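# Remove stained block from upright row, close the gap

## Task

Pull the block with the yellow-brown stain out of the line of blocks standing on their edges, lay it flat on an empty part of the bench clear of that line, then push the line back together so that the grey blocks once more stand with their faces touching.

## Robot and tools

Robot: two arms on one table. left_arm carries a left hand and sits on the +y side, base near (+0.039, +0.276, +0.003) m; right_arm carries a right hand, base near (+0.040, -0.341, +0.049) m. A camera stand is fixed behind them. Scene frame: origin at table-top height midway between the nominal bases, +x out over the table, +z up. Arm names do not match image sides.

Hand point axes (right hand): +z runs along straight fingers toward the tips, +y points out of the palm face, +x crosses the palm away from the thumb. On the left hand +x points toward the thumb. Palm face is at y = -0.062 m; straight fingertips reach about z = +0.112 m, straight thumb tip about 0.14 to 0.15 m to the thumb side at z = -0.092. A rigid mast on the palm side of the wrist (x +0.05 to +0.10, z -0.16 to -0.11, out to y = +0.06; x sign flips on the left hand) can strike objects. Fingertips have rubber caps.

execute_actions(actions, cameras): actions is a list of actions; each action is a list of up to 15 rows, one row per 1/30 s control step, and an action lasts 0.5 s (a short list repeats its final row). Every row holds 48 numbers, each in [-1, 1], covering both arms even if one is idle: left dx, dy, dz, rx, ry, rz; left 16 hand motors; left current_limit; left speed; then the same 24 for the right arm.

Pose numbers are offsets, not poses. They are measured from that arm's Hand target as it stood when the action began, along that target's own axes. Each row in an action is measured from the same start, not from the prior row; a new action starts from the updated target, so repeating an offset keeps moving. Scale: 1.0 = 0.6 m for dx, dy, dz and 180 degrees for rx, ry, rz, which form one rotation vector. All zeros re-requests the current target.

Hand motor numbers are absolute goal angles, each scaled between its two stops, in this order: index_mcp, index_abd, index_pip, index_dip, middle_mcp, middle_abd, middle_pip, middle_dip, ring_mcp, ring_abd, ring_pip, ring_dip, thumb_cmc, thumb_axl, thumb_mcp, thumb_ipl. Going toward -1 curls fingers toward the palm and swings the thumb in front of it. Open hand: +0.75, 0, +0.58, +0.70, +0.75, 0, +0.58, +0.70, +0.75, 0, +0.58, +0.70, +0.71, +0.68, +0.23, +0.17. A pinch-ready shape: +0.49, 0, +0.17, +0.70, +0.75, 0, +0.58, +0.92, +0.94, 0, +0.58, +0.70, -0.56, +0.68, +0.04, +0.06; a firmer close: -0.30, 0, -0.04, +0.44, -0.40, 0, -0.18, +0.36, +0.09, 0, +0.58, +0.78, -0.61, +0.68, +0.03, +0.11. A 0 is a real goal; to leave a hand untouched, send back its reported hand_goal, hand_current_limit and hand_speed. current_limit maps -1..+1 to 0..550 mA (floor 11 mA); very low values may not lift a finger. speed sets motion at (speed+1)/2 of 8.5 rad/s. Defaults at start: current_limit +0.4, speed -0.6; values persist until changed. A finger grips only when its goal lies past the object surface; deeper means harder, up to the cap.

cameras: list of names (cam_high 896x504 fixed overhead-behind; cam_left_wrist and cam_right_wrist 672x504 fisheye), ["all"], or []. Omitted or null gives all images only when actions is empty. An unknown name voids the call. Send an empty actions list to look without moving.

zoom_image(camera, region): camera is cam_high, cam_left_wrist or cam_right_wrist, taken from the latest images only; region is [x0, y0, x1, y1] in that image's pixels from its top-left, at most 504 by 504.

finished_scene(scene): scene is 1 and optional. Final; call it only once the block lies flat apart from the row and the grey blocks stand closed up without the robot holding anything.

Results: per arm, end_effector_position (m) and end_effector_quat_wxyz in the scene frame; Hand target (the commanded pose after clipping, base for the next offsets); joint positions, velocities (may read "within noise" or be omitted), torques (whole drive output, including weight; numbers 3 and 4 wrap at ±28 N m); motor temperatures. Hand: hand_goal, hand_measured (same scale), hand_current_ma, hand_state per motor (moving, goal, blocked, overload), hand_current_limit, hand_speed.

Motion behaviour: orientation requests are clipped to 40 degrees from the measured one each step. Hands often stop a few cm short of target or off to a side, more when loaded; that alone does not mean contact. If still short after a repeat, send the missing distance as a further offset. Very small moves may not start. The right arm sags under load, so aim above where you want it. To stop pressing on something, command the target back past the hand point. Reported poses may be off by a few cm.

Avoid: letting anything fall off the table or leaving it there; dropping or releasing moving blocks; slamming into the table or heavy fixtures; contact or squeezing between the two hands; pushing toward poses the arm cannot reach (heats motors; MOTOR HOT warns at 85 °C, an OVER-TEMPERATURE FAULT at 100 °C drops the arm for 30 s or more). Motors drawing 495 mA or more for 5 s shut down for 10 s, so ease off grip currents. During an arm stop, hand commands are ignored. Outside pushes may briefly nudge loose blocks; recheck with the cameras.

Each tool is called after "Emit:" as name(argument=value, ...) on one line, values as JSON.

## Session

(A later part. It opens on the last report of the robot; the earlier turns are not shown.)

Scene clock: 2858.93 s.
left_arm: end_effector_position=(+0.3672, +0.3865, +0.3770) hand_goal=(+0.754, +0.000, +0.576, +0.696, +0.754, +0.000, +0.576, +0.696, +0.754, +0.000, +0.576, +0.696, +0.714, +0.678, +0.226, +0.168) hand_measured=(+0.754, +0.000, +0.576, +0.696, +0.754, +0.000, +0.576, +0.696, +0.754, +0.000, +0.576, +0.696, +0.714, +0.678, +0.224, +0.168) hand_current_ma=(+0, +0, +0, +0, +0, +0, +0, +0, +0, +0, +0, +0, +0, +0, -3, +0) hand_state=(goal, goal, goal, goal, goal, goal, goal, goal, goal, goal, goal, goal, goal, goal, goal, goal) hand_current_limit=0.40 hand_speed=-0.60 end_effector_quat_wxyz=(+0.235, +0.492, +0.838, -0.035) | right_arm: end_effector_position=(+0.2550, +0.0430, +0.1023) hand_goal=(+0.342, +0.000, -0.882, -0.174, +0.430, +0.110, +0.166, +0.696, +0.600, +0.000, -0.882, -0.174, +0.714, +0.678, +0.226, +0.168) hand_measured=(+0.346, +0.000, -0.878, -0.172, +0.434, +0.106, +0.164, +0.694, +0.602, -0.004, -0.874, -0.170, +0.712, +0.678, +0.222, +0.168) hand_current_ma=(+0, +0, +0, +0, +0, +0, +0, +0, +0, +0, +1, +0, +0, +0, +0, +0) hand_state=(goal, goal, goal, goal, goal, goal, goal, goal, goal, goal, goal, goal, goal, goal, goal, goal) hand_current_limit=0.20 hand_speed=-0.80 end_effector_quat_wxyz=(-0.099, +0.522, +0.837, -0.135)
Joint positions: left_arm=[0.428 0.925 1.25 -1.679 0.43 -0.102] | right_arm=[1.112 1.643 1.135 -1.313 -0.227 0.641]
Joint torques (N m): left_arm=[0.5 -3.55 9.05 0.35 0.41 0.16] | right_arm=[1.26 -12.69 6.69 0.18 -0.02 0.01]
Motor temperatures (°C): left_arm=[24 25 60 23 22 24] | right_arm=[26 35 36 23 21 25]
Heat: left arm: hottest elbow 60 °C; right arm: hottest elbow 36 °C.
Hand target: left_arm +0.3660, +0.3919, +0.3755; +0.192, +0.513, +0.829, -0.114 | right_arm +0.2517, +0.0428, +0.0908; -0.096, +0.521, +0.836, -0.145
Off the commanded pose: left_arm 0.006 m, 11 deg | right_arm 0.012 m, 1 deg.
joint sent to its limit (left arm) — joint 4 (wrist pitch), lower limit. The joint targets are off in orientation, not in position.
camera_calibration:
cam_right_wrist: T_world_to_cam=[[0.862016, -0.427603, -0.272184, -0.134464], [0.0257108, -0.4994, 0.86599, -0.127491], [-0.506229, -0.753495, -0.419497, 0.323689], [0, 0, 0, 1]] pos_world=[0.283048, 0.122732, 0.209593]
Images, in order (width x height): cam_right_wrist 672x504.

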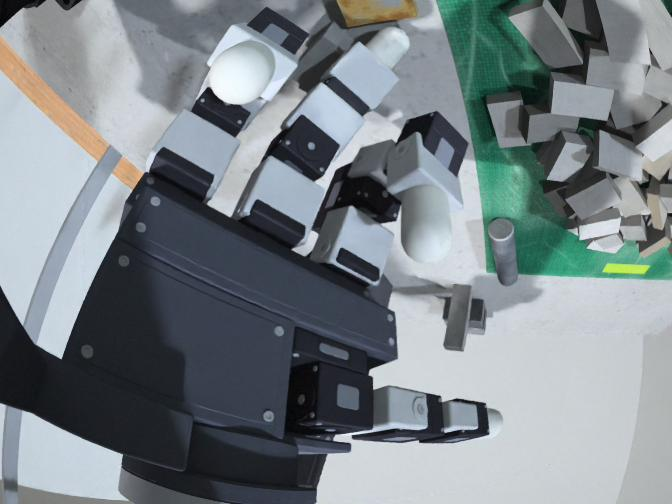

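Emit:
execute_actions(actions=[[[0,0,0,0,0,0,0.754,0,0.576,0.696,0.754,0,0.576,0.696,0.754,0,0.576,0.696,0.714,0.678,0.226,0.168,0.4,-0.6,0.018,0.0082,-0.003,0,0,0,0.342,0,-0.883,-0.174,0.43,0.11,0.165,0.696,0.6,0,-0.883,-0.174,0.714,0.678,0.226,0.168,0.2,-0.8]],[[0,0,0,0,0,0,0.754,0,0.576,0.696,0.754,0,0.576,0.696,0.754,0,0.576,0.696,0.714,0.678,0.226,0.168,0.4,-0.6,0.018,0.0082,-0.003,0,0,0,0.342,0,-0.883,-0.174,0.43,0.11,0.165,0.696,0.6,0,-0.883,-0.174,0.714,0.678,0.226,0.168,0.2,-0.8]],[[0,0,0,0,0,0,0.754,0,0.576,0.696,0.754,0,0.576,0.696,0.754,0,0.576,0.696,0.714,0.678,0.226,0.168,0.4,-0.6,0.018,0.0082,-0.003,0,0,0,0.342,0,-0.883,-0.174,0.43,0.11,0.165,0.696,0.6,0,-0.883,-0.174,0.714,0.678,0.226,0.168,0.2,-0.8]]], cameras=["cam_right_wrist"])

Emit:
zoom_image(camera="cam_right_wrist", region=[256, 0, 436, 135])

Scene clock: 2868.70 s.
left_arm: end_effector_position=(+0.3672, +0.3865, +0.3770) hand_goal=(+0.754, +0.000, +0.576, +0.696, +0.754, +0.000, +0.576, +0.696, +0.754, +0.000, +0.576, +0.696, +0.714, +0.678, +0.226, +0.168) hand_measured=(+0.754, +0.000, +0.576, +0.696, +0.754, +0.000, +0.576, +0.696, +0.754, +0.000, +0.576, +0.696, +0.714, +0.678, +0.224, +0.168) hand_current_ma=(+0, +0, +0, +0, +0, +0, +0, +0, +0, +0, +0, +0, +0, +0, -3, +0) hand_state=(goal, goal, goal, goal, goal, goal, goal, goal, goal, goal, goal, goal, goal, goal, goal, goal) hand_current_limit=0.40 hand_speed=-0.60 end_effector_quat_wxyz=(+0.235, +0.492, +0.838, -0.035) | right_arm: end_effector_position=(+0.2525, +0.0630, +0.1009) hand_goal=(+0.342, +0.000, -0.882, -0.174, +0.430, +0.110, +0.166, +0.696, +0.600, +0.000, -0.882, -0.174, +0.714, +0.678, +0.226, +0.168) hand_measured=(+0.346, +0.000, -0.878, -0.172, +0.432, +0.136, +0.166, +0.694, +0.602, -0.004, -0.874, -0.170, +0.712, +0.678, +0.222, +0.168) hand_current_ma=(+0, +0, +0, +0, +0, +8, +0, +0, +0, +0, +1, +0, +0, +0, +0, +0) hand_state=(goal, goal, goal, goal, goal, blocked, goal, goal, goal, goal, goal, goal, goal, goal, goal, goal) hand_current_limit=0.20 hand_speed=-0.80 end_effector_quat_wxyz=(-0.096, +0.527, +0.833, -0.139)
Joint positions: left_arm=[0.428 0.925 1.25 -1.679 0.43 -0.102] | right_arm=[1.14 1.691 1.193 -1.326 -0.229 0.681]
Joint torques (N m): left_arm=[0.73 -3.49 8.98 0.34 0.39 0.16] | right_arm=[1.73 -11.58 10.04 -0.13 -0.29 -0.05]
Motor temperatures (°C): left_arm=[24 25 60 23 22 24] | right_arm=[26 35 36 23 21 25]
Heat: left arm: hottest elbow 60 °C; right arm: hottest elbow 36 °C.
Hand target: left_arm +0.3660, +0.3919, +0.3755; +0.192, +0.513, +0.829, -0.114 | right_arm +0.2516, +0.0788, +0.0911; -0.096, +0.521, +0.836, -0.145
Off the commanded pose: left_arm 0.006 m, 11 deg | right_arm 0.019 m, 1 deg.
joint sent to its limit (left arm) — joint 4 (wrist pitch), lower limit. The joint targets are off in orientation, not in position.
camera_calibration:
cam_right_wrist: T_world_to_cam=[[0.857468, -0.44111, -0.264897, -0.123084], [0.0186411, -0.487856, 0.872725, -0.11586], [-0.5142, -0.753272, -0.410098, 0.337912], [0, 0, 0, 1]] pos_world=[0.281455, 0.143723, 0.207086]
Images, in order (width x height): cam_right_wrist 672x504.

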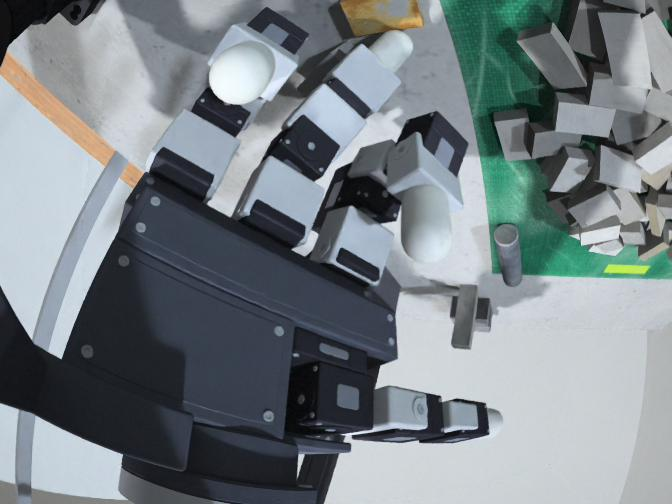

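Scaled by 2.800 from the camera's 672x504 image, which has a finer 960x720 frame.

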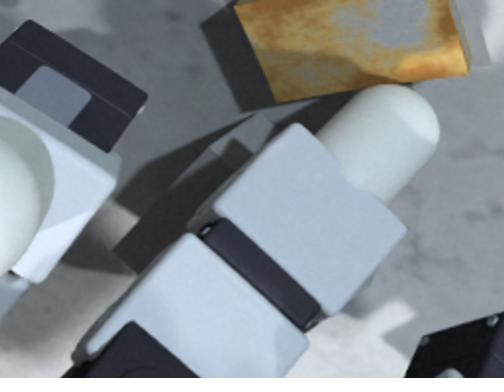

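Emit:
execute_actions(actions=[[[0,0,0,0,0,0,0.754,0,0.576,0.696,0.754,0,0.576,0.696,0.754,0,0.576,0.696,0.714,0.678,0.226,0.168,0.4,-0.6,0.018,0.0085,-0.0055,0,0,0,0.342,0,-0.883,-0.174,0.43,0.11,0.165,0.696,0.6,0,-0.883,-0.174,0.714,0.678,0.226,0.168,0.2,-0.8]],[[0,0,0,0,0,0,0.754,0,0.576,0.696,0.754,0,0.576,0.696,0.754,0,0.576,0.696,0.714,0.678,0.226,0.168,0.4,-0.6,0.018,0.0085,-0.0055,0,0,0,0.342,0,-0.883,-0.174,0.43,0.11,0.165,0.696,0.6,0,-0.883,-0.174,0.714,0.678,0.226,0.168,0.2,-0.8]]], cameras=["cam_right_wrist"])

Emit:
zoom_image(camera="cam_right_wrist", region=[256, 0, 436, 135])

Scene clock: 2877.57 s.
left_arm: end_effector_position=(+0.3672, +0.3865, +0.3770) hand_goal=(+0.754, +0.000, +0.576, +0.696, +0.754, +0.000, +0.576, +0.696, +0.754, +0.000, +0.576, +0.696, +0.714, +0.678, +0.226, +0.168) hand_measured=(+0.754, +0.000, +0.576, +0.696, +0.754, +0.000, +0.576, +0.696, +0.754, +0.000, +0.576, +0.696, +0.714, +0.678, +0.224, +0.168) hand_current_ma=(+0, +0, +0, +0, +0, +0, +0, +0, +0, +0, +0, +0, +0, +0, -3, +0) hand_state=(goal, goal, goal, goal, goal, goal, goal, goal, goal, goal, goal, goal, goal, goal, goal, goal) hand_current_limit=0.40 hand_speed=-0.60 end_effector_quat_wxyz=(+0.235, +0.492, +0.838, -0.035) | right_arm: end_effector_position=(+0.2534, +0.0836, +0.0976) hand_goal=(+0.342, +0.000, -0.882, -0.174, +0.430, +0.110, +0.166, +0.696, +0.600, +0.000, -0.882, -0.174, +0.714, +0.678, +0.226, +0.168) hand_measured=(+0.346, +0.000, -0.878, -0.172, +0.432, +0.144, +0.166, +0.694, +0.602, -0.004, -0.874, -0.170, +0.712, +0.678, +0.222, +0.168) hand_current_ma=(+0, +0, +0, +0, +0, +14, +0, +0, +0, +0, +1, +0, +0, +0, +0, +0) hand_state=(goal, goal, goal, goal, goal, blocked, goal, goal, goal, goal, goal, goal, goal, goal, goal, goal) hand_current_limit=0.20 hand_speed=-0.80 end_effector_quat_wxyz=(-0.095, +0.529, +0.831, -0.147)
Joint positions: left_arm=[0.428 0.925 1.25 -1.679 0.43 -0.102] | right_arm=[1.156 1.75 1.263 -1.349 -0.234 0.7]
Joint torques (N m): left_arm=[0.44 -3.66 9.1 0.31 0.39 0.14] | right_arm=[1.73 -13.45 10.8 -0.28 -0.3 -0.08]
Motor temperatures (°C): left_arm=[24 25 60 23 22 24] | right_arm=[26 35 36 23 21 25]
Heat: left arm: hottest elbow 60 °C; right arm: hottest elbow 36 °C.
Hand target: left_arm +0.3660, +0.3919, +0.3755; +0.192, +0.513, +0.829, -0.114 | right_arm +0.2527, +0.1033, +0.0940; -0.096, +0.521, +0.836, -0.145
Off the commanded pose: left_arm 0.006 m, 11 deg | right_arm 0.020 m, 1 deg.
joint sent to its limit (left arm) — joint 4 (wrist pitch), lower limit. The joint targets are off in orientation, not in position.
camera_calibration:
cam_right_wrist: T_world_to_cam=[[0.854486, -0.447446, -0.263905, -0.114348], [0.0230065, -0.474928, 0.879724, -0.105801], [-0.518965, -0.757783, -0.395525, 0.352643], [0, 0, 0, 1]] pos_world=[0.283153, 0.165814, 0.202378]
Images, in order (width x height): cam_right_wrist 672x504.

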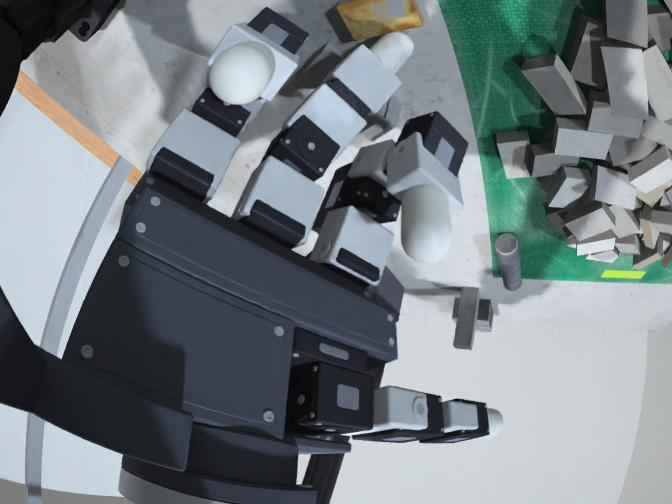

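Scaled by 2.800 from the camera's 672x504 image, which has a finer 960x720 frame.

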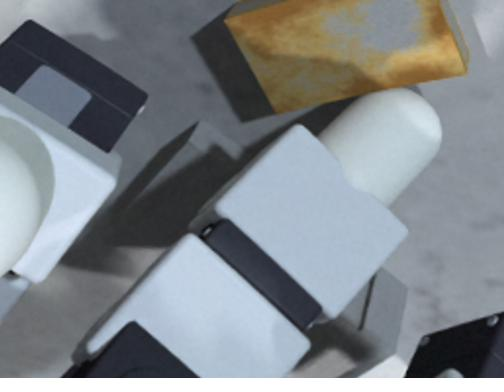

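Emit:
zoom_image(camera="cam_right_wrist", region=[286, 30, 376, 97])

Emit:
zoom_image(camera="cam_high", region=[340, 205, 404, 253])

Scaled by 5.600 from the camera's 672x504 image, which has a finer 960x720 frame.

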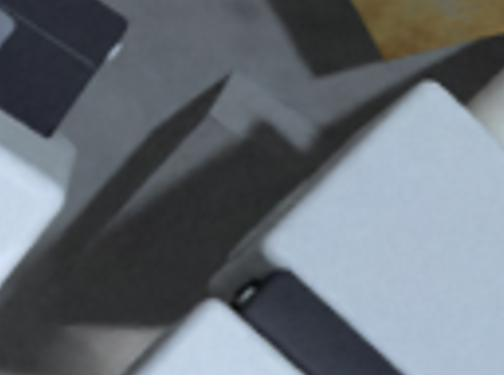

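This scene's latest camera images include none from cam_high. They are from: cam_right_wrist. cam_high's image comes with the result of a call that names it in "cameras".

Emit:
execute_actions(actions=[], cameras=["cam_high","cam_right_wrist"])

Emit:
zoom_image(camera="cam_high", region=[340, 205, 404, 253])

Emit:
zoom_image(camera="cam_right_wrist", region=[280, 30, 460, 165])

Scene clock: 2889.73 s.
left_arm: end_effector_position=(+0.3672, +0.3865, +0.3770) hand_goal=(+0.754, +0.000, +0.576, +0.696, +0.754, +0.000, +0.576, +0.696, +0.754, +0.000, +0.576, +0.696, +0.714, +0.678, +0.226, +0.168) hand_measured=(+0.754, +0.000, +0.576, +0.696, +0.754, +0.000, +0.576, +0.696, +0.754, +0.000, +0.576, +0.696, +0.714, +0.678, +0.224, +0.168) hand_current_ma=(+0, +0, +0, +0, +0, +0, +0, +0, +0, +0, +0, +0, +0, +0, -3, +0) hand_state=(goal, goal, goal, goal, goal, goal, goal, goal, goal, goal, goal, goal, goal, goal, goal, goal) hand_current_limit=0.40 hand_speed=-0.60 end_effector_quat_wxyz=(+0.235, +0.492, +0.838, -0.035) | right_arm: end_effector_position=(+0.2534, +0.0836, +0.0976) hand_goal=(+0.342, +0.000, -0.882, -0.174, +0.430, +0.110, +0.166, +0.696, +0.600, +0.000, -0.882, -0.174, +0.714, +0.678, +0.226, +0.168) hand_measured=(+0.346, +0.000, -0.878, -0.172, +0.432, +0.144, +0.166, +0.694, +0.602, -0.004, -0.874, -0.170, +0.712, +0.678, +0.222, +0.168) hand_current_ma=(+0, +0, +0, +0, +0, +14, +0, +0, +0, +0, +1, +0, +0, +0, +0, +0) hand_state=(goal, goal, goal, goal, goal, blocked, goal, goal, goal, goal, goal, goal, goal, goal, goal, goal) hand_current_limit=0.20 hand_speed=-0.80 end_effector_quat_wxyz=(-0.095, +0.529, +0.831, -0.147)
Joint positions: left_arm=[0.428 0.925 1.25 -1.679 0.43 -0.102] | right_arm=[1.156 1.75 1.263 -1.349 -0.234 0.7]
Joint velocities: within noise
Joint torques (N m): left_arm=[0.62 -3.72 9.07 0.25 0.41 0.14] | right_arm=[1.9 -13.45 10.84 -0.25 -0.29 -0.08]
Motor temperatures (°C): left_arm=[24 25 60 23 22 24] | right_arm=[26 35 39 23 21 25]
Heat: left arm: hottest elbow 60 °C; right arm: hottest elbow 39 °C.
Hand target: left_arm +0.3660, +0.3919, +0.3755; +0.192, +0.513, +0.829, -0.114 | right_arm +0.2527, +0.1033, +0.0940; -0.096, +0.521, +0.836, -0.145
Off the commanded pose: left_arm 0.006 m, 11 deg | right_arm 0.020 m, 1 deg.
camera_calibration:
cam_right_wrist: T_world_to_cam=[[0.854486, -0.447446, -0.263905, -0.114348], [0.0230065, -0.474928, 0.879724, -0.105801], [-0.518965, -0.757783, -0.395525, 0.352643], [0, 0, 0, 1]] pos_world=[0.283153, 0.165814, 0.202378]
Images, in order (width x height): cam_high 896x504, cam_right_wrist 672x504.

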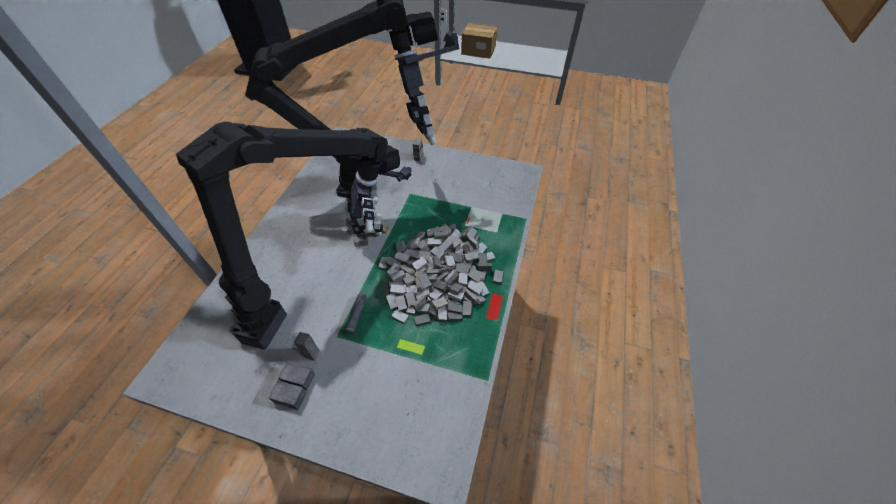

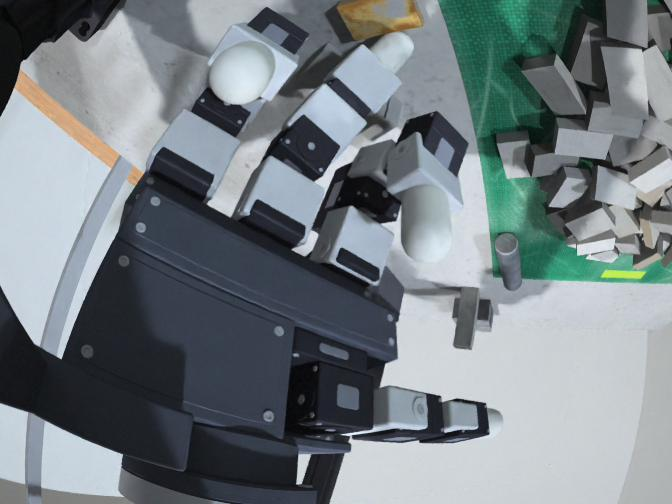

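Scaled by 7.875 from the camera's 896x504 image, which has a finer 1280x720 frame.

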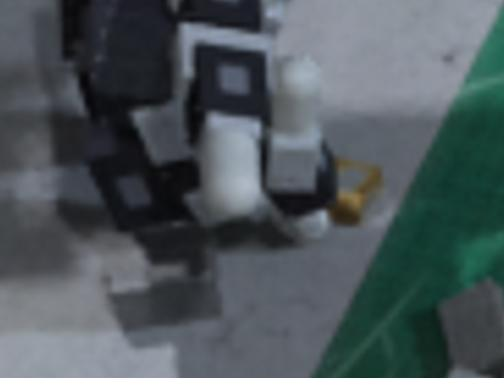

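Scaled by 2.800 from the camera's 672x504 image, which has a finer 960x720 frame.

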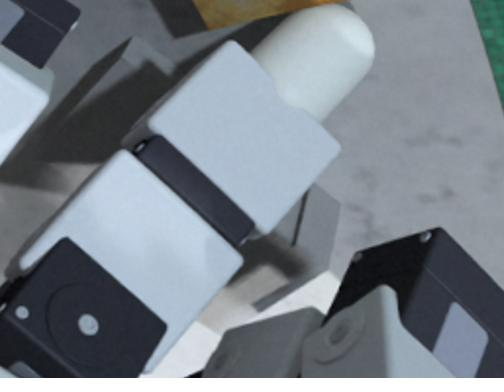

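Emit:
execute_actions(actions=[[[0,0,0,0,0,0,0.754,0,0.576,0.696,0.754,0,0.576,0.696,0.754,0,0.576,0.696,0.714,0.678,0.226,0.168,0.4,-0.6,-0.009,-0.0308,-0.071,0,0,0,0.342,0,-0.883,-0.174,0.43,0.11,0.165,0.696,0.6,0,-0.883,-0.174,0.714,0.678,0.226,0.168,0.2,-0.8]],[[0,0,0,0,0,0,0.754,0,0.576,0.696,0.754,0,0.576,0.696,0.754,0,0.576,0.696,0.714,0.678,0.226,0.168,0.4,-0.6,0,-0.0228,-0.0626,0,0,0,0.342,0,-0.883,-0.174,0.43,0.11,0.165,0.696,0.6,0,-0.883,-0.174,0.714,0.678,0.226,0.168,0.2,-0.8]],[[0,0,0,0,0,0,0.754,0,0.576,0.696,0.754,0,0.576,0.696,0.754,0,0.576,0.696,0.714,0.678,0.226,0.168,0.4,-0.6,0,-0.0228,-0.0626,0,0,0,0.342,0,-0.883,-0.174,0.342,0,-0.5,0.3,0.6,0,-0.883,-0.174,0.714,0.678,0.226,0.168,0.2,-0.7]],[[0,0,0,0,0,0,0.754,0,0.576,0.696,0.754,0,0.576,0.696,0.754,0,0.576,0.696,0.714,0.678,0.226,0.168,0.4,-0.6,0,-0.0,-0.0,0,0,0,0.342,0,-0.883,-0.174,0.342,0,-0.883,-0.174,0.6,0,-0.883,-0.174,0.714,0.678,0.226,0.168,0.2,-0.7]]], cameras=["cam_high","cam_right_wrist"])

Emit:
zoom_image(camera="cam_high", region=[340, 205, 404, 253])

Emit:
zoom_image(camera="cam_right_wrist", region=[220, 0, 472, 189])

Scene clock: 2901.60 s.
left_arm: end_effector_position=(+0.3672, +0.3865, +0.3770) hand_goal=(+0.754, +0.000, +0.576, +0.696, +0.754, +0.000, +0.576, +0.696, +0.754, +0.000, +0.576, +0.696, +0.714, +0.678, +0.226, +0.168) hand_measured=(+0.754, +0.000, +0.576, +0.696, +0.754, +0.000, +0.576, +0.696, +0.754, +0.000, +0.576, +0.696, +0.714, +0.678, +0.224, +0.168) hand_current_ma=(+0, +0, +0, +0, +0, +0, +0, +0, +0, +0, +0, +0, +0, +0, -3, +0) hand_state=(goal, goal, goal, goal, goal, goal, goal, goal, goal, goal, goal, goal, goal, goal, goal, goal) hand_current_limit=0.40 hand_speed=-0.60 end_effector_quat_wxyz=(+0.235, +0.492, +0.838, -0.035) | right_arm: end_effector_position=(+0.2530, +0.0826, +0.2045) hand_goal=(+0.342, +0.000, -0.882, -0.174, +0.342, +0.000, -0.882, -0.174, +0.600, +0.000, -0.882, -0.174, +0.714, +0.678, +0.226, +0.168) hand_measured=(+0.346, +0.000, -0.878, -0.172, +0.348, +0.004, -0.874, -0.172, +0.602, -0.004, -0.874, -0.170, +0.712, +0.678, +0.222, +0.168) hand_current_ma=(+0, +0, +0, +0, +0, +0, +1, +0, +0, +0, +1, +0, +0, +0, +0, +0) hand_state=(goal, goal, goal, goal, goal, goal, goal, goal, goal, goal, goal, goal, goal, goal, goal, goal) hand_current_limit=0.20 hand_speed=-0.70 end_effector_quat_wxyz=(-0.093, +0.529, +0.828, -0.160)
Joint positions: left_arm=[0.428 0.925 1.25 -1.679 0.43 -0.102] | right_arm=[1.156 1.669 1.453 -1.647 -0.234 0.7]
Joint torques (N m): left_arm=[0.73 -3.55 9.05 0.29 0.41 0.18] | right_arm=[1.44 -17.03 11.44 -0.76 -0.19 -0.14]
Motor temperatures (°C): left_arm=[24 25 60 23 22 24] | right_arm=[26 35 40 23 21 24]
Heat: left arm: hottest elbow 60 °C; right arm: hottest elbow 40 °C.
Hand target: left_arm +0.3660, +0.3919, +0.3755; +0.192, +0.513, +0.829, -0.114 | right_arm +0.2531, +0.0962, +0.2202; -0.096, +0.521, +0.836, -0.145
Off the commanded pose: left_arm 0.006 m, 11 deg | right_arm 0.021 m, 2 deg.
joint sent to its limit (left arm) — joint 4 (wrist pitch), lower limit. The joint targets are off in orientation, not in position.
camera_calibration:
cam_right_wrist: T_world_to_cam=[[0.851806, -0.453741, -0.261813, -0.0854394], [0.032742, -0.452689, 0.891067, -0.206906], [-0.522833, -0.767589, -0.370747, 0.390743], [0, 0, 0, 1]] pos_world=[0.283846, 0.167498, 0.306865]
Images, in order (width x height): cam_high 896x504, cam_right_wrist 672x504.

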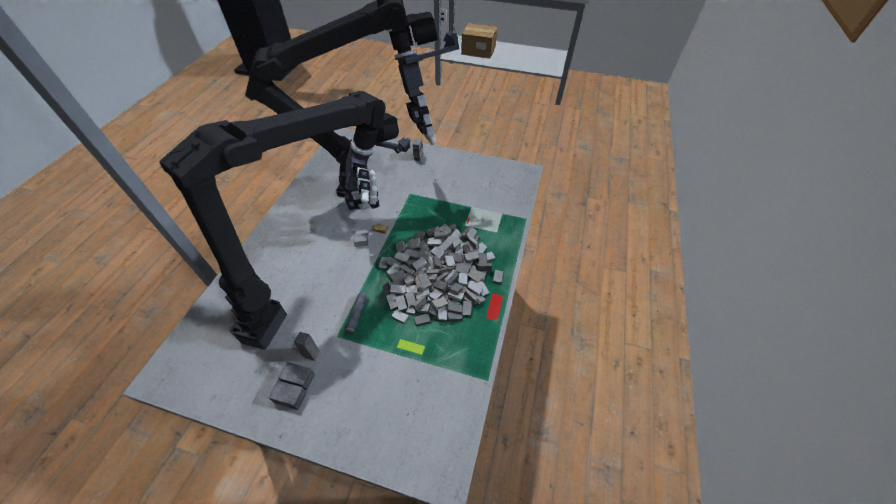

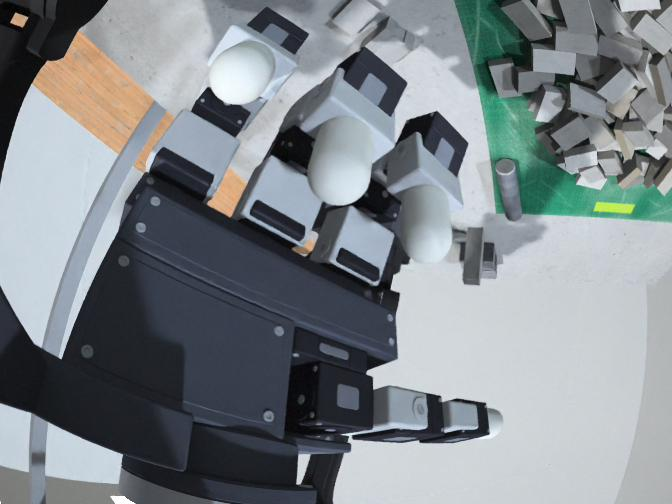

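Scaled by 7.875 from the camera's 896x504 image, which has a finer 1280x720 frame.

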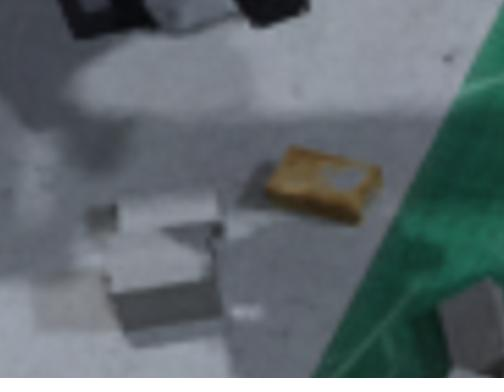

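Scaled by 2.000 from the camera's 672x504 image, which has a finer 960x720 frame.

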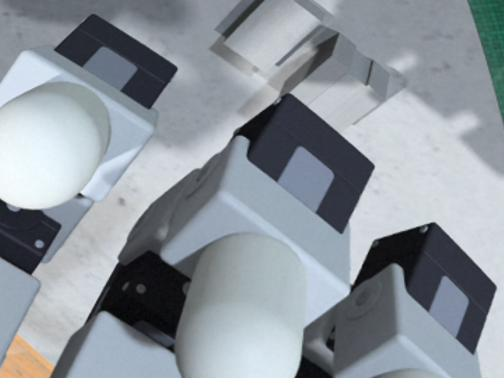

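Emit:
zoom_image(camera="cam_right_wrist", region=[310, 0, 430, 90])

Scaled by 4.200 from the camera's 672x504 image, which has a finer 960x720 frame.

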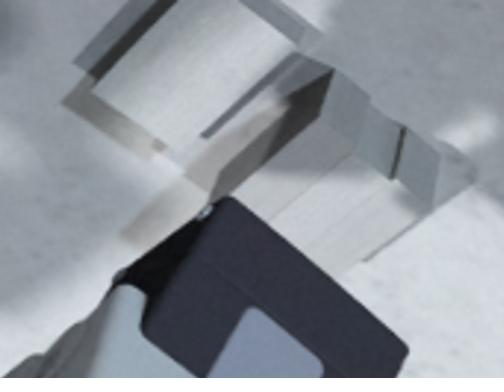

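Emit:
execute_actions(actions=[], cameras=["cam_left_wrist"])

Emit:
zoom_image(camera="cam_left_wrist", region=[400, 130, 520, 220])

Scene clock: 2915.67 s.
left_arm: end_effector_position=(+0.3672, +0.3865, +0.3770) hand_goal=(+0.754, +0.000, +0.576, +0.696, +0.754, +0.000, +0.576, +0.696, +0.754, +0.000, +0.576, +0.696, +0.714, +0.678, +0.226, +0.168) hand_measured=(+0.754, +0.000, +0.576, +0.696, +0.754, +0.000, +0.576, +0.696, +0.754, +0.000, +0.576, +0.696, +0.714, +0.678, +0.224, +0.168) hand_current_ma=(+0, +0, +0, +0, +0, +0, +0, +0, +0, +0, +0, +0, +0, +0, -3, +0) hand_state=(goal, goal, goal, goal, goal, goal, goal, goal, goal, goal, goal, goal, goal, goal, goal, goal) hand_current_limit=0.40 hand_speed=-0.60 end_effector_quat_wxyz=(+0.235, +0.492, +0.838, -0.035) | right_arm: end_effector_position=(+0.2530, +0.0826, +0.2045) hand_goal=(+0.342, +0.000, -0.882, -0.174, +0.342, +0.000, -0.882, -0.174, +0.600, +0.000, -0.882, -0.174, +0.714, +0.678, +0.226, +0.168) hand_measured=(+0.346, +0.000, -0.878, -0.172, +0.348, +0.004, -0.874, -0.172, +0.602, -0.004, -0.874, -0.170, +0.712, +0.678, +0.222, +0.168) hand_current_ma=(+0, +0, +0, +0, +0, +0, +1, +0, +0, +0, +1, +0, +0, +0, +0, +0) hand_state=(goal, goal, goal, goal, goal, goal, goal, goal, goal, goal, goal, goal, goal, goal, goal, goal) hand_current_limit=0.20 hand_speed=-0.70 end_effector_quat_wxyz=(-0.093, +0.529, +0.828, -0.160)
Joint positions: left_arm=[0.428 0.925 1.25 -1.679 0.43 -0.102] | right_arm=[1.156 1.669 1.453 -1.647 -0.234 0.7]
Joint velocities: within noise
Joint torques (N m): left_arm=[0.73 -4.01 9.02 0.23 0.38 0.16] | right_arm=[1.26 -16.85 11.44 -0.77 -0.2 -0.14]
Motor temperatures (°C): left_arm=[24 25 60 23 22 24] | right_arm=[26 35 42 23 21 24]
Heat: left arm: hottest elbow 60 °C; right arm: hottest elbow 42 °C.
Hand target: left_arm +0.3660, +0.3919, +0.3755; +0.192, +0.513, +0.829, -0.114 | right_arm +0.2531, +0.0962, +0.2202; -0.096, +0.521, +0.836, -0.145
Off the commanded pose: left_arm 0.006 m, 11 deg | right_arm 0.021 m, 2 deg.
camera_calibration:
cam_left_wrist: T_world_to_cam=[[-0.203358, -0.961245, 0.186157, 0.348306], [-0.902971, 0.257631, 0.343905, 0.056578], [-0.378536, -0.0981585, -0.920367, 0.650215], [0, 0, 0, 1]] pos_world=[0.368049, 0.384055, 0.514139]
Images, in order (width x height): cam_left_wrist 672x504.

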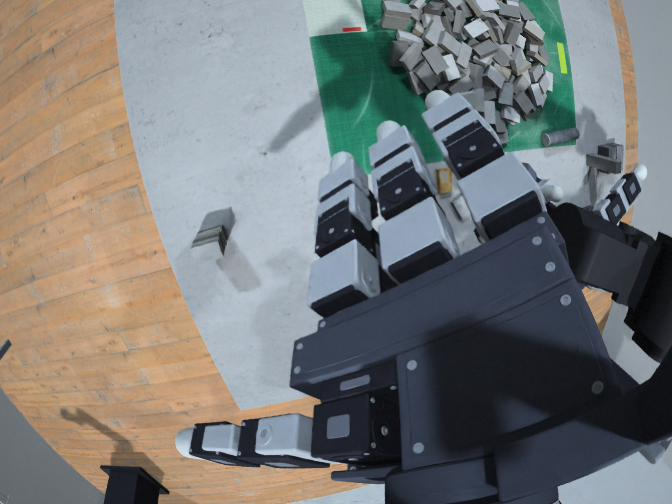

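Scaled by 4.200 from the camera's 672x504 image, which has a finer 960x720 frame.

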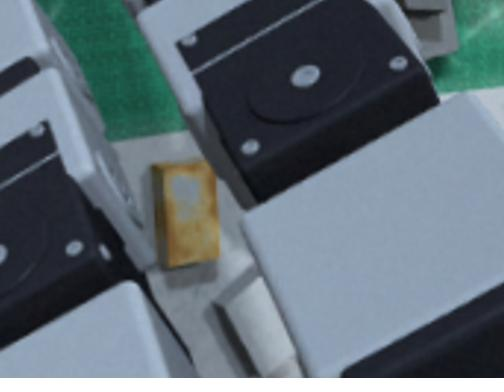

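Emit:
zoom_image(camera="cam_left_wrist", region=[430, 160, 490, 220])

Emit:
zoom_image(camera="cam_right_wrist", region=[316, 0, 386, 52])

Scaled by 8.400 from the camera's 672x504 image, which has a finer 960x720 frame.

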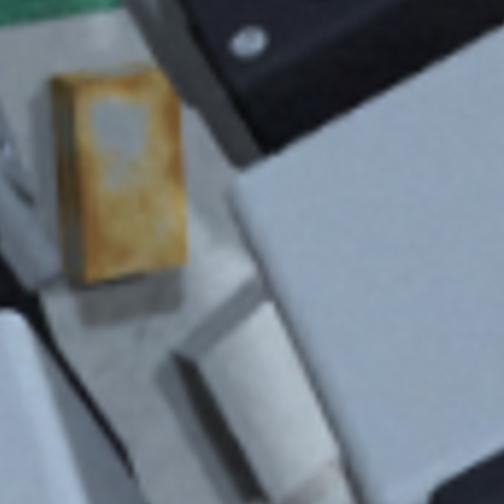

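This scene's latest camera images include none from cam_right_wrist. They are from: cam_left_wrist. cam_right_wrist's image comes with the result of a call that names it in "cameras".

Emit:
execute_actions(actions=[], cameras=["cam_right_wrist","cam_high"])

Emit:
zoom_image(camera="cam_right_wrist", region=[316, 0, 386, 52])

Emit:
zoom_image(camera="cam_high", region=[348, 222, 380, 250])

Scene clock: 2930.57 s.
left_arm: end_effector_position=(+0.3672, +0.3865, +0.3770) hand_goal=(+0.754, +0.000, +0.576, +0.696, +0.754, +0.000, +0.576, +0.696, +0.754, +0.000, +0.576, +0.696, +0.714, +0.678, +0.226, +0.168) hand_measured=(+0.754, +0.000, +0.576, +0.696, +0.754, +0.000, +0.576, +0.696, +0.754, +0.000, +0.576, +0.696, +0.714, +0.678, +0.224, +0.168) hand_current_ma=(+0, +0, +0, +0, +0, +0, +0, +0, +0, +0, +0, +0, +0, +0, -3, +0) hand_state=(goal, goal, goal, goal, goal, goal, goal, goal, goal, goal, goal, goal, goal, goal, goal, goal) hand_current_limit=0.40 hand_speed=-0.60 end_effector_quat_wxyz=(+0.235, +0.492, +0.838, -0.035) | right_arm: end_effector_position=(+0.2530, +0.0826, +0.2045) hand_goal=(+0.342, +0.000, -0.882, -0.174, +0.342, +0.000, -0.882, -0.174, +0.600, +0.000, -0.882, -0.174, +0.714, +0.678, +0.226, +0.168) hand_measured=(+0.346, +0.000, -0.878, -0.172, +0.348, +0.004, -0.874, -0.172, +0.602, -0.004, -0.874, -0.170, +0.712, +0.678, +0.222, +0.168) hand_current_ma=(+0, +0, +0, +0, +0, +0, +1, +0, +0, +0, +1, +0, +0, +0, +0, +0) hand_state=(goal, goal, goal, goal, goal, goal, goal, goal, goal, goal, goal, goal, goal, goal, goal, goal) hand_current_limit=0.20 hand_speed=-0.70 end_effector_quat_wxyz=(-0.093, +0.529, +0.828, -0.160)
Joint positions: left_arm=[0.428 0.925 1.25 -1.679 0.43 -0.102] | right_arm=[1.156 1.669 1.453 -1.647 -0.234 0.7]
Joint velocities: within noise
Joint torques (N m): left_arm=[0.5 -3.78 9.02 0.09 0.41 0.15] | right_arm=[1.2 -16.91 11.48 -0.76 -0.18 -0.13]
Motor temperatures (°C): left_arm=[24 25 59 23 22 24] | right_arm=[26 36 43 23 21 24]
Heat: left arm: hottest elbow 59 °C; right arm: hottest elbow 43 °C.
Hand target: left_arm +0.3660, +0.3919, +0.3755; +0.192, +0.513, +0.829, -0.114 | right_arm +0.2531, +0.0962, +0.2202; -0.096, +0.521, +0.836, -0.145
Off the commanded pose: left_arm 0.006 m, 11 deg | right_arm 0.021 m, 2 deg.
camera_calibration:
cam_right_wrist: T_world_to_cam=[[0.851806, -0.453741, -0.261813, -0.0854394], [0.032742, -0.452689, 0.891067, -0.206906], [-0.522833, -0.767589, -0.370747, 0.390743], [0, 0, 0, 1]] pos_world=[0.283846, 0.167498, 0.306865]
Images, in order (width x height): cam_high 896x504, cam_right_wrist 672x504.

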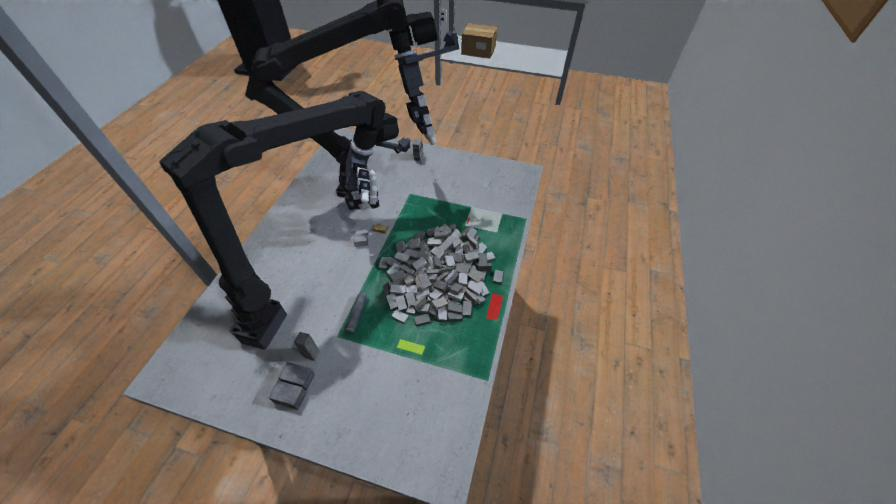

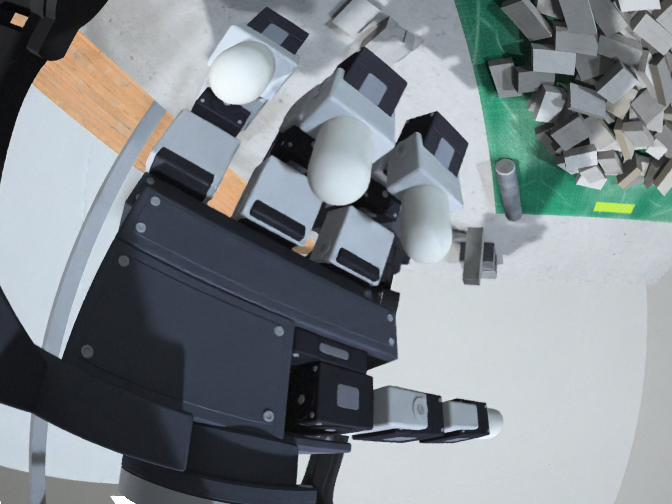

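Scaled by 7.200 from the camera's 672x504 image, which has a finer 960x720 frame.

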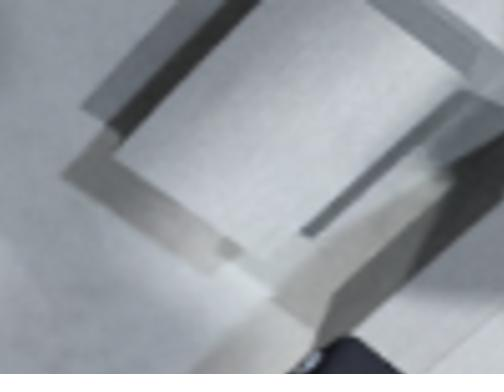

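Scaled by 15.750 from the camera's 896x504 image, which has a finer 1280x720 frame.

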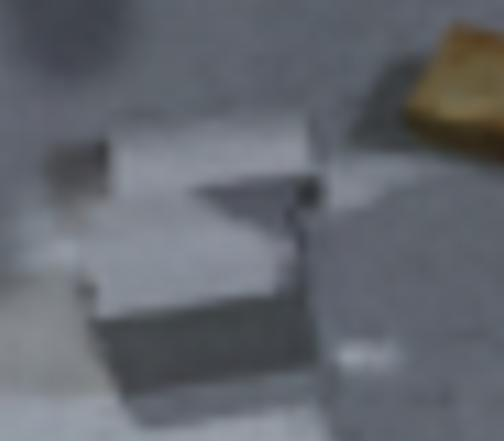

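Emit:
zoom_image(camera="cam_right_wrist", region=[340, 8, 420, 68])

Scaled by 6.300 from the camera's 672x504 image, which has a finer 960x720 frame.

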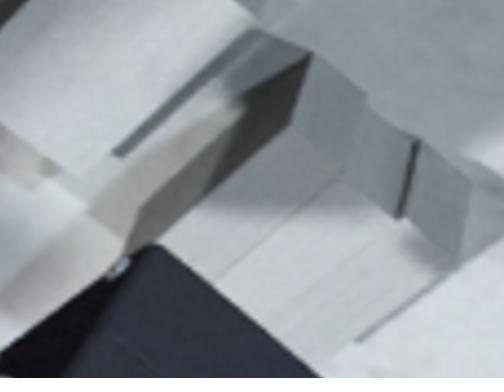

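Emit:
execute_actions(actions=[[[0,0,0,0,0,0,0.754,0,0.576,0.696,0.754,0,0.576,0.696,0.754,0,0.576,0.696,0.714,0.678,0.226,0.168,0.4,-0.6,-0.039,-0.003,0.0543,0,0,0,0.342,0,-0.883,-0.174,0.342,0,-0.883,-0.174,0.6,0,-0.883,-0.174,0.714,0.678,0.226,0.168,0.2,-0.7]],[[0,0,0,0,0,0,0.754,0,0.576,0.696,0.754,0,0.576,0.696,0.754,0,0.576,0.696,0.714,0.678,0.226,0.168,0.4,-0.6,-0.0401,-0.001,0.0536,0,0,0,0.342,0,-0.883,-0.174,0.342,0,-0.883,-0.174,0.6,0,-0.883,-0.174,0.714,0.678,0.226,0.168,0.2,-0.7]],[[0,0,0,0,0,0,0.754,0,0.576,0.696,0.754,0,0.576,0.696,0.754,0,0.576,0.696,0.714,0.678,0.226,0.168,0.4,-0.6,0,0.01995,0.0548,0,0,0,0.342,0,-0.883,-0.174,0.342,0,-0.883,-0.174,0.6,0,-0.883,-0.174,0.714,0.678,0.226,0.168,0.2,-0.7]],[[0,0,0,0,0,0,0.754,0,0.576,0.696,0.754,0,0.576,0.696,0.754,0,0.576,0.696,0.714,0.678,0.226,0.168,0.4,-0.6,0,0,0,0,0,0,0.342,0,-0.883,-0.174,0.342,0,-0.883,-0.174,0.6,0,-0.883,-0.174,0.714,0.678,0.226,0.168,0.2,-0.7]]], cameras=["cam_right_wrist"])

Emit:
zoom_image(camera="cam_right_wrist", region=[220, 0, 400, 135])

Scene clock: 3042.20 s.
left_arm: end_effector_position=(+0.3672, +0.3865, +0.3770) hand_goal=(+0.754, +0.000, +0.576, +0.696, +0.754, +0.000, +0.576, +0.696, +0.754, +0.000, +0.576, +0.696, +0.714, +0.678, +0.226, +0.168) hand_measured=(+0.754, +0.000, +0.576, +0.696, +0.754, +0.000, +0.576, +0.696, +0.754, +0.000, +0.576, +0.696, +0.714, +0.678, +0.224, +0.168) hand_current_ma=(+0, +0, +0, +0, +0, +0, +0, +0, +0, +0, +0, +0, +0, +0, -3, +0) hand_state=(goal, goal, goal, goal, goal, goal, goal, goal, goal, goal, goal, goal, goal, goal, goal, goal) hand_current_limit=0.40 hand_speed=-0.60 end_effector_quat_wxyz=(+0.235, +0.492, +0.838, -0.035) | right_arm: end_effector_position=(+0.2486, +0.0469, +0.1370) hand_goal=(+0.342, +0.000, -0.882, -0.174, +0.342, +0.000, -0.882, -0.174, +0.600, +0.000, -0.882, -0.174, +0.714, +0.678, +0.226, +0.168) hand_measured=(+0.346, +0.000, -0.878, -0.172, +0.346, +0.004, -0.874, -0.172, +0.602, -0.004, -0.876, -0.170, +0.712, +0.678, +0.222, +0.168) hand_current_ma=(+0, +0, +0, +0, +0, +0, +1, +0, +0, +0, +1, +0, +0, +0, +0, +0) hand_state=(goal, goal, goal, goal, goal, goal, goal, goal, goal, goal, goal, goal, goal, goal, goal, goal) hand_current_limit=0.20 hand_speed=-0.70 end_effector_quat_wxyz=(-0.097, +0.521, +0.837, -0.136)
Joint positions: left_arm=[0.428 0.925 1.25 -1.679 0.43 -0.102] | right_arm=[1.132 1.604 1.187 -1.403 -0.226 0.659]
Joint torques (N m): left_arm=[0.21 -3.96 9.05 0.28 0.38 0.17] | right_arm=[-0.44 -12.69 6.74 0.12 -0.05 -0.15]
Motor temperatures (°C): left_arm=[24 25 59 23 22 24] | right_arm=[25 37 46 23 21 24]
Heat: left arm: hottest elbow 59 °C; right arm: hottest elbow 46 °C.
Hand target: left_arm +0.3660, +0.3919, +0.3755; +0.192, +0.513, +0.829, -0.114 | right_arm +0.2517, +0.0436, +0.1248; -0.096, +0.521, +0.836, -0.145
Off the commanded pose: left_arm 0.006 m, 11 deg | right_arm 0.013 m, 1 deg.
joint sent to its limit (left arm) — joint 4 (wrist pitch), lower limit. The joint targets are off in orientation, not in position.
camera_calibration:
cam_right_wrist: T_world_to_cam=[[0.863999, -0.426433, -0.267695, -0.119107], [0.0240735, -0.49608, 0.867943, -0.155401], [-0.502918, -0.756346, -0.418347, 0.337032], [0, 0, 0, 1]] pos_world=[0.276149, 0.12703, 0.243991]
Images, in order (width x height): cam_right_wrist 672x504.

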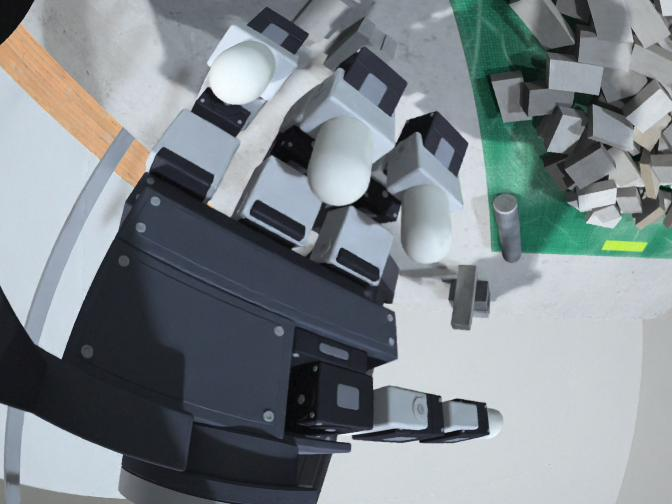

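Scaled by 2.800 from the camera's 672x504 image, which has a finer 960x720 frame.

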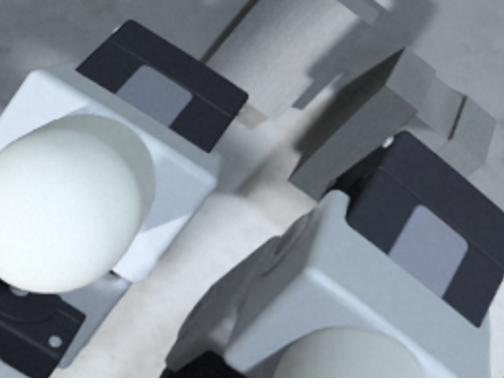

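Emit:
zoom_image(camera="cam_right_wrist", region=[296, 0, 406, 75])

Scaled by 4.582 from the camera's 672x504 image, which has a finer 960x720 frame.

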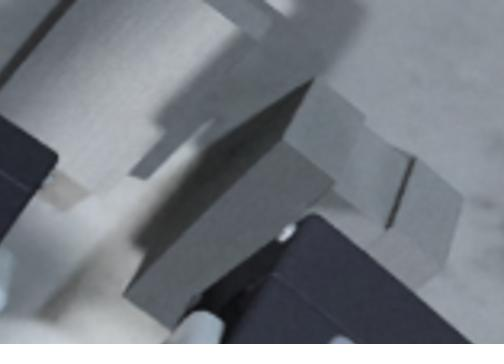

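Emit:
execute_actions(actions=[[[0,0,0,0,0,0,0.754,0,0.576,0.696,0.754,0,0.576,0.696,0.754,0,0.576,0.696,0.714,0.678,0.226,0.168,0.4,-0.6,0,0.0097,0.0266,0,0,0,0.342,0,-0.883,-0.174,0.342,0,-0.883,-0.174,0.667,0.085,-0.7,0.0,0.714,0.678,0.226,0.168,0.2,-0.7]],[[0,0,0,0,0,0,0.754,0,0.576,0.696,0.754,0,0.576,0.696,0.754,0,0.576,0.696,0.714,0.678,0.226,0.168,0.4,-0.6,0,0.0097,0.0266,0,0,0,0.342,0,-0.883,-0.174,0.342,0,-0.883,-0.174,0.667,0.085,-0.6,0.5,0.714,0.678,0.226,0.168,0.2,-0.7]],[[0,0,0,0,0,0,0.754,0,0.576,0.696,0.754,0,0.576,0.696,0.754,0,0.576,0.696,0.714,0.678,0.226,0.168,0.4,-0.6,0,0,0,0,0,0,0.342,0,-0.883,-0.174,0.342,0,-0.883,-0.174,0.667,0.085,-0.5,0.696,0.714,0.678,0.226,0.168,0.2,-0.7]]], cameras=["cam_right_wrist"])

Emit:
zoom_image(camera="cam_right_wrist", region=[200, 0, 380, 135])

Scene clock: 3058.60 s.
left_arm: end_effector_position=(+0.3672, +0.3865, +0.3770) hand_goal=(+0.754, +0.000, +0.576, +0.696, +0.754, +0.000, +0.576, +0.696, +0.754, +0.000, +0.576, +0.696, +0.714, +0.678, +0.226, +0.168) hand_measured=(+0.754, +0.000, +0.576, +0.696, +0.754, +0.000, +0.576, +0.696, +0.754, +0.000, +0.576, +0.696, +0.714, +0.678, +0.224, +0.168) hand_current_ma=(+0, +0, +0, +0, +0, +0, +0, +0, +0, +0, +0, +0, +0, +0, -3, +0) hand_state=(goal, goal, goal, goal, goal, goal, goal, goal, goal, goal, goal, goal, goal, goal, goal, goal) hand_current_limit=0.40 hand_speed=-0.60 end_effector_quat_wxyz=(+0.235, +0.492, +0.838, -0.035) | right_arm: end_effector_position=(+0.2491, +0.0480, +0.1054) hand_goal=(+0.342, +0.000, -0.882, -0.174, +0.342, +0.000, -0.882, -0.174, +0.668, +0.086, -0.500, +0.696, +0.714, +0.678, +0.226, +0.168) hand_measured=(+0.346, +0.000, -0.878, -0.172, +0.346, +0.004, -0.874, -0.172, +0.664, +0.082, -0.500, +0.694, +0.712, +0.678, +0.222, +0.168) hand_current_ma=(+0, +0, +0, +0, +0, +0, +1, +0, +0, +0, +0, +0, +0, +0, +0, +0) hand_state=(goal, goal, goal, goal, goal, goal, goal, goal, goal, goal, goal, goal, goal, goal, goal, goal) hand_current_limit=0.20 hand_speed=-0.70 end_effector_quat_wxyz=(-0.097, +0.521, +0.838, -0.133)
Joint positions: left_arm=[0.428 0.925 1.25 -1.679 0.43 -0.102] | right_arm=[1.132 1.64 1.141 -1.314 -0.226 0.658]
Joint torques (N m): left_arm=[0.62 -3.72 9.03 0.36 0.4 0.16] | right_arm=[-0.26 -12.4 6.46 0.16 -0.04 -0.16]
Motor temperatures (°C): left_arm=[24 25 59 23 22 24] | right_arm=[25 37 43 23 21 24]
Heat: left arm: hottest elbow 59 °C; right arm: hottest elbow 43 °C.
Hand target: left_arm +0.3660, +0.3919, +0.3755; +0.192, +0.513, +0.829, -0.114 | right_arm +0.2515, +0.0440, +0.0909; -0.096, +0.521, +0.836, -0.145
Off the commanded pose: left_arm 0.006 m, 11 deg | right_arm 0.015 m, 1 deg.
joint sent to its limit (left arm) — joint 4 (wrist pitch), lower limit. The joint targets are off in orientation, not in position.
camera_calibration:
cam_right_wrist: T_world_to_cam=[[0.864794, -0.424691, -0.267898, -0.127834], [0.0221827, -0.500693, 0.865341, -0.126454], [-0.501637, -0.754284, -0.423575, 0.325126], [0, 0, 0, 1]] pos_world=[0.27645, 0.127633, 0.212894]
Images, in order (width x height): cam_right_wrist 672x504.

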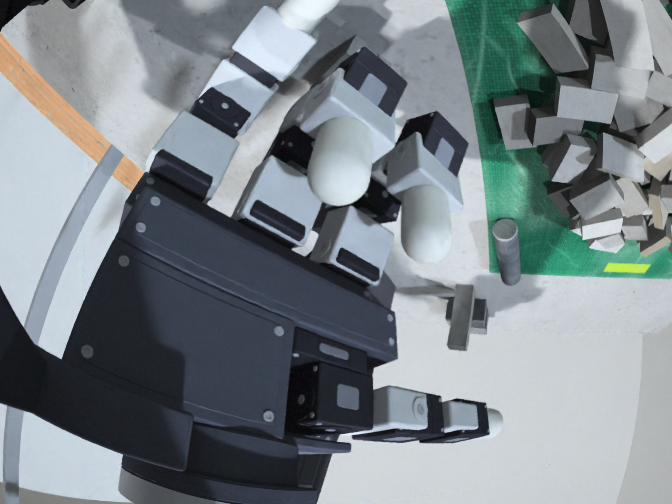

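Scaled by 2.800 from the camera's 672x504 image, which has a finer 960x720 frame.

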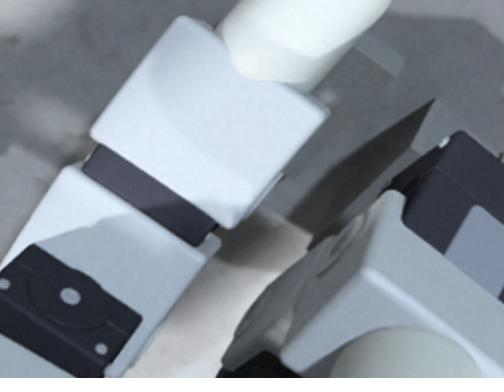

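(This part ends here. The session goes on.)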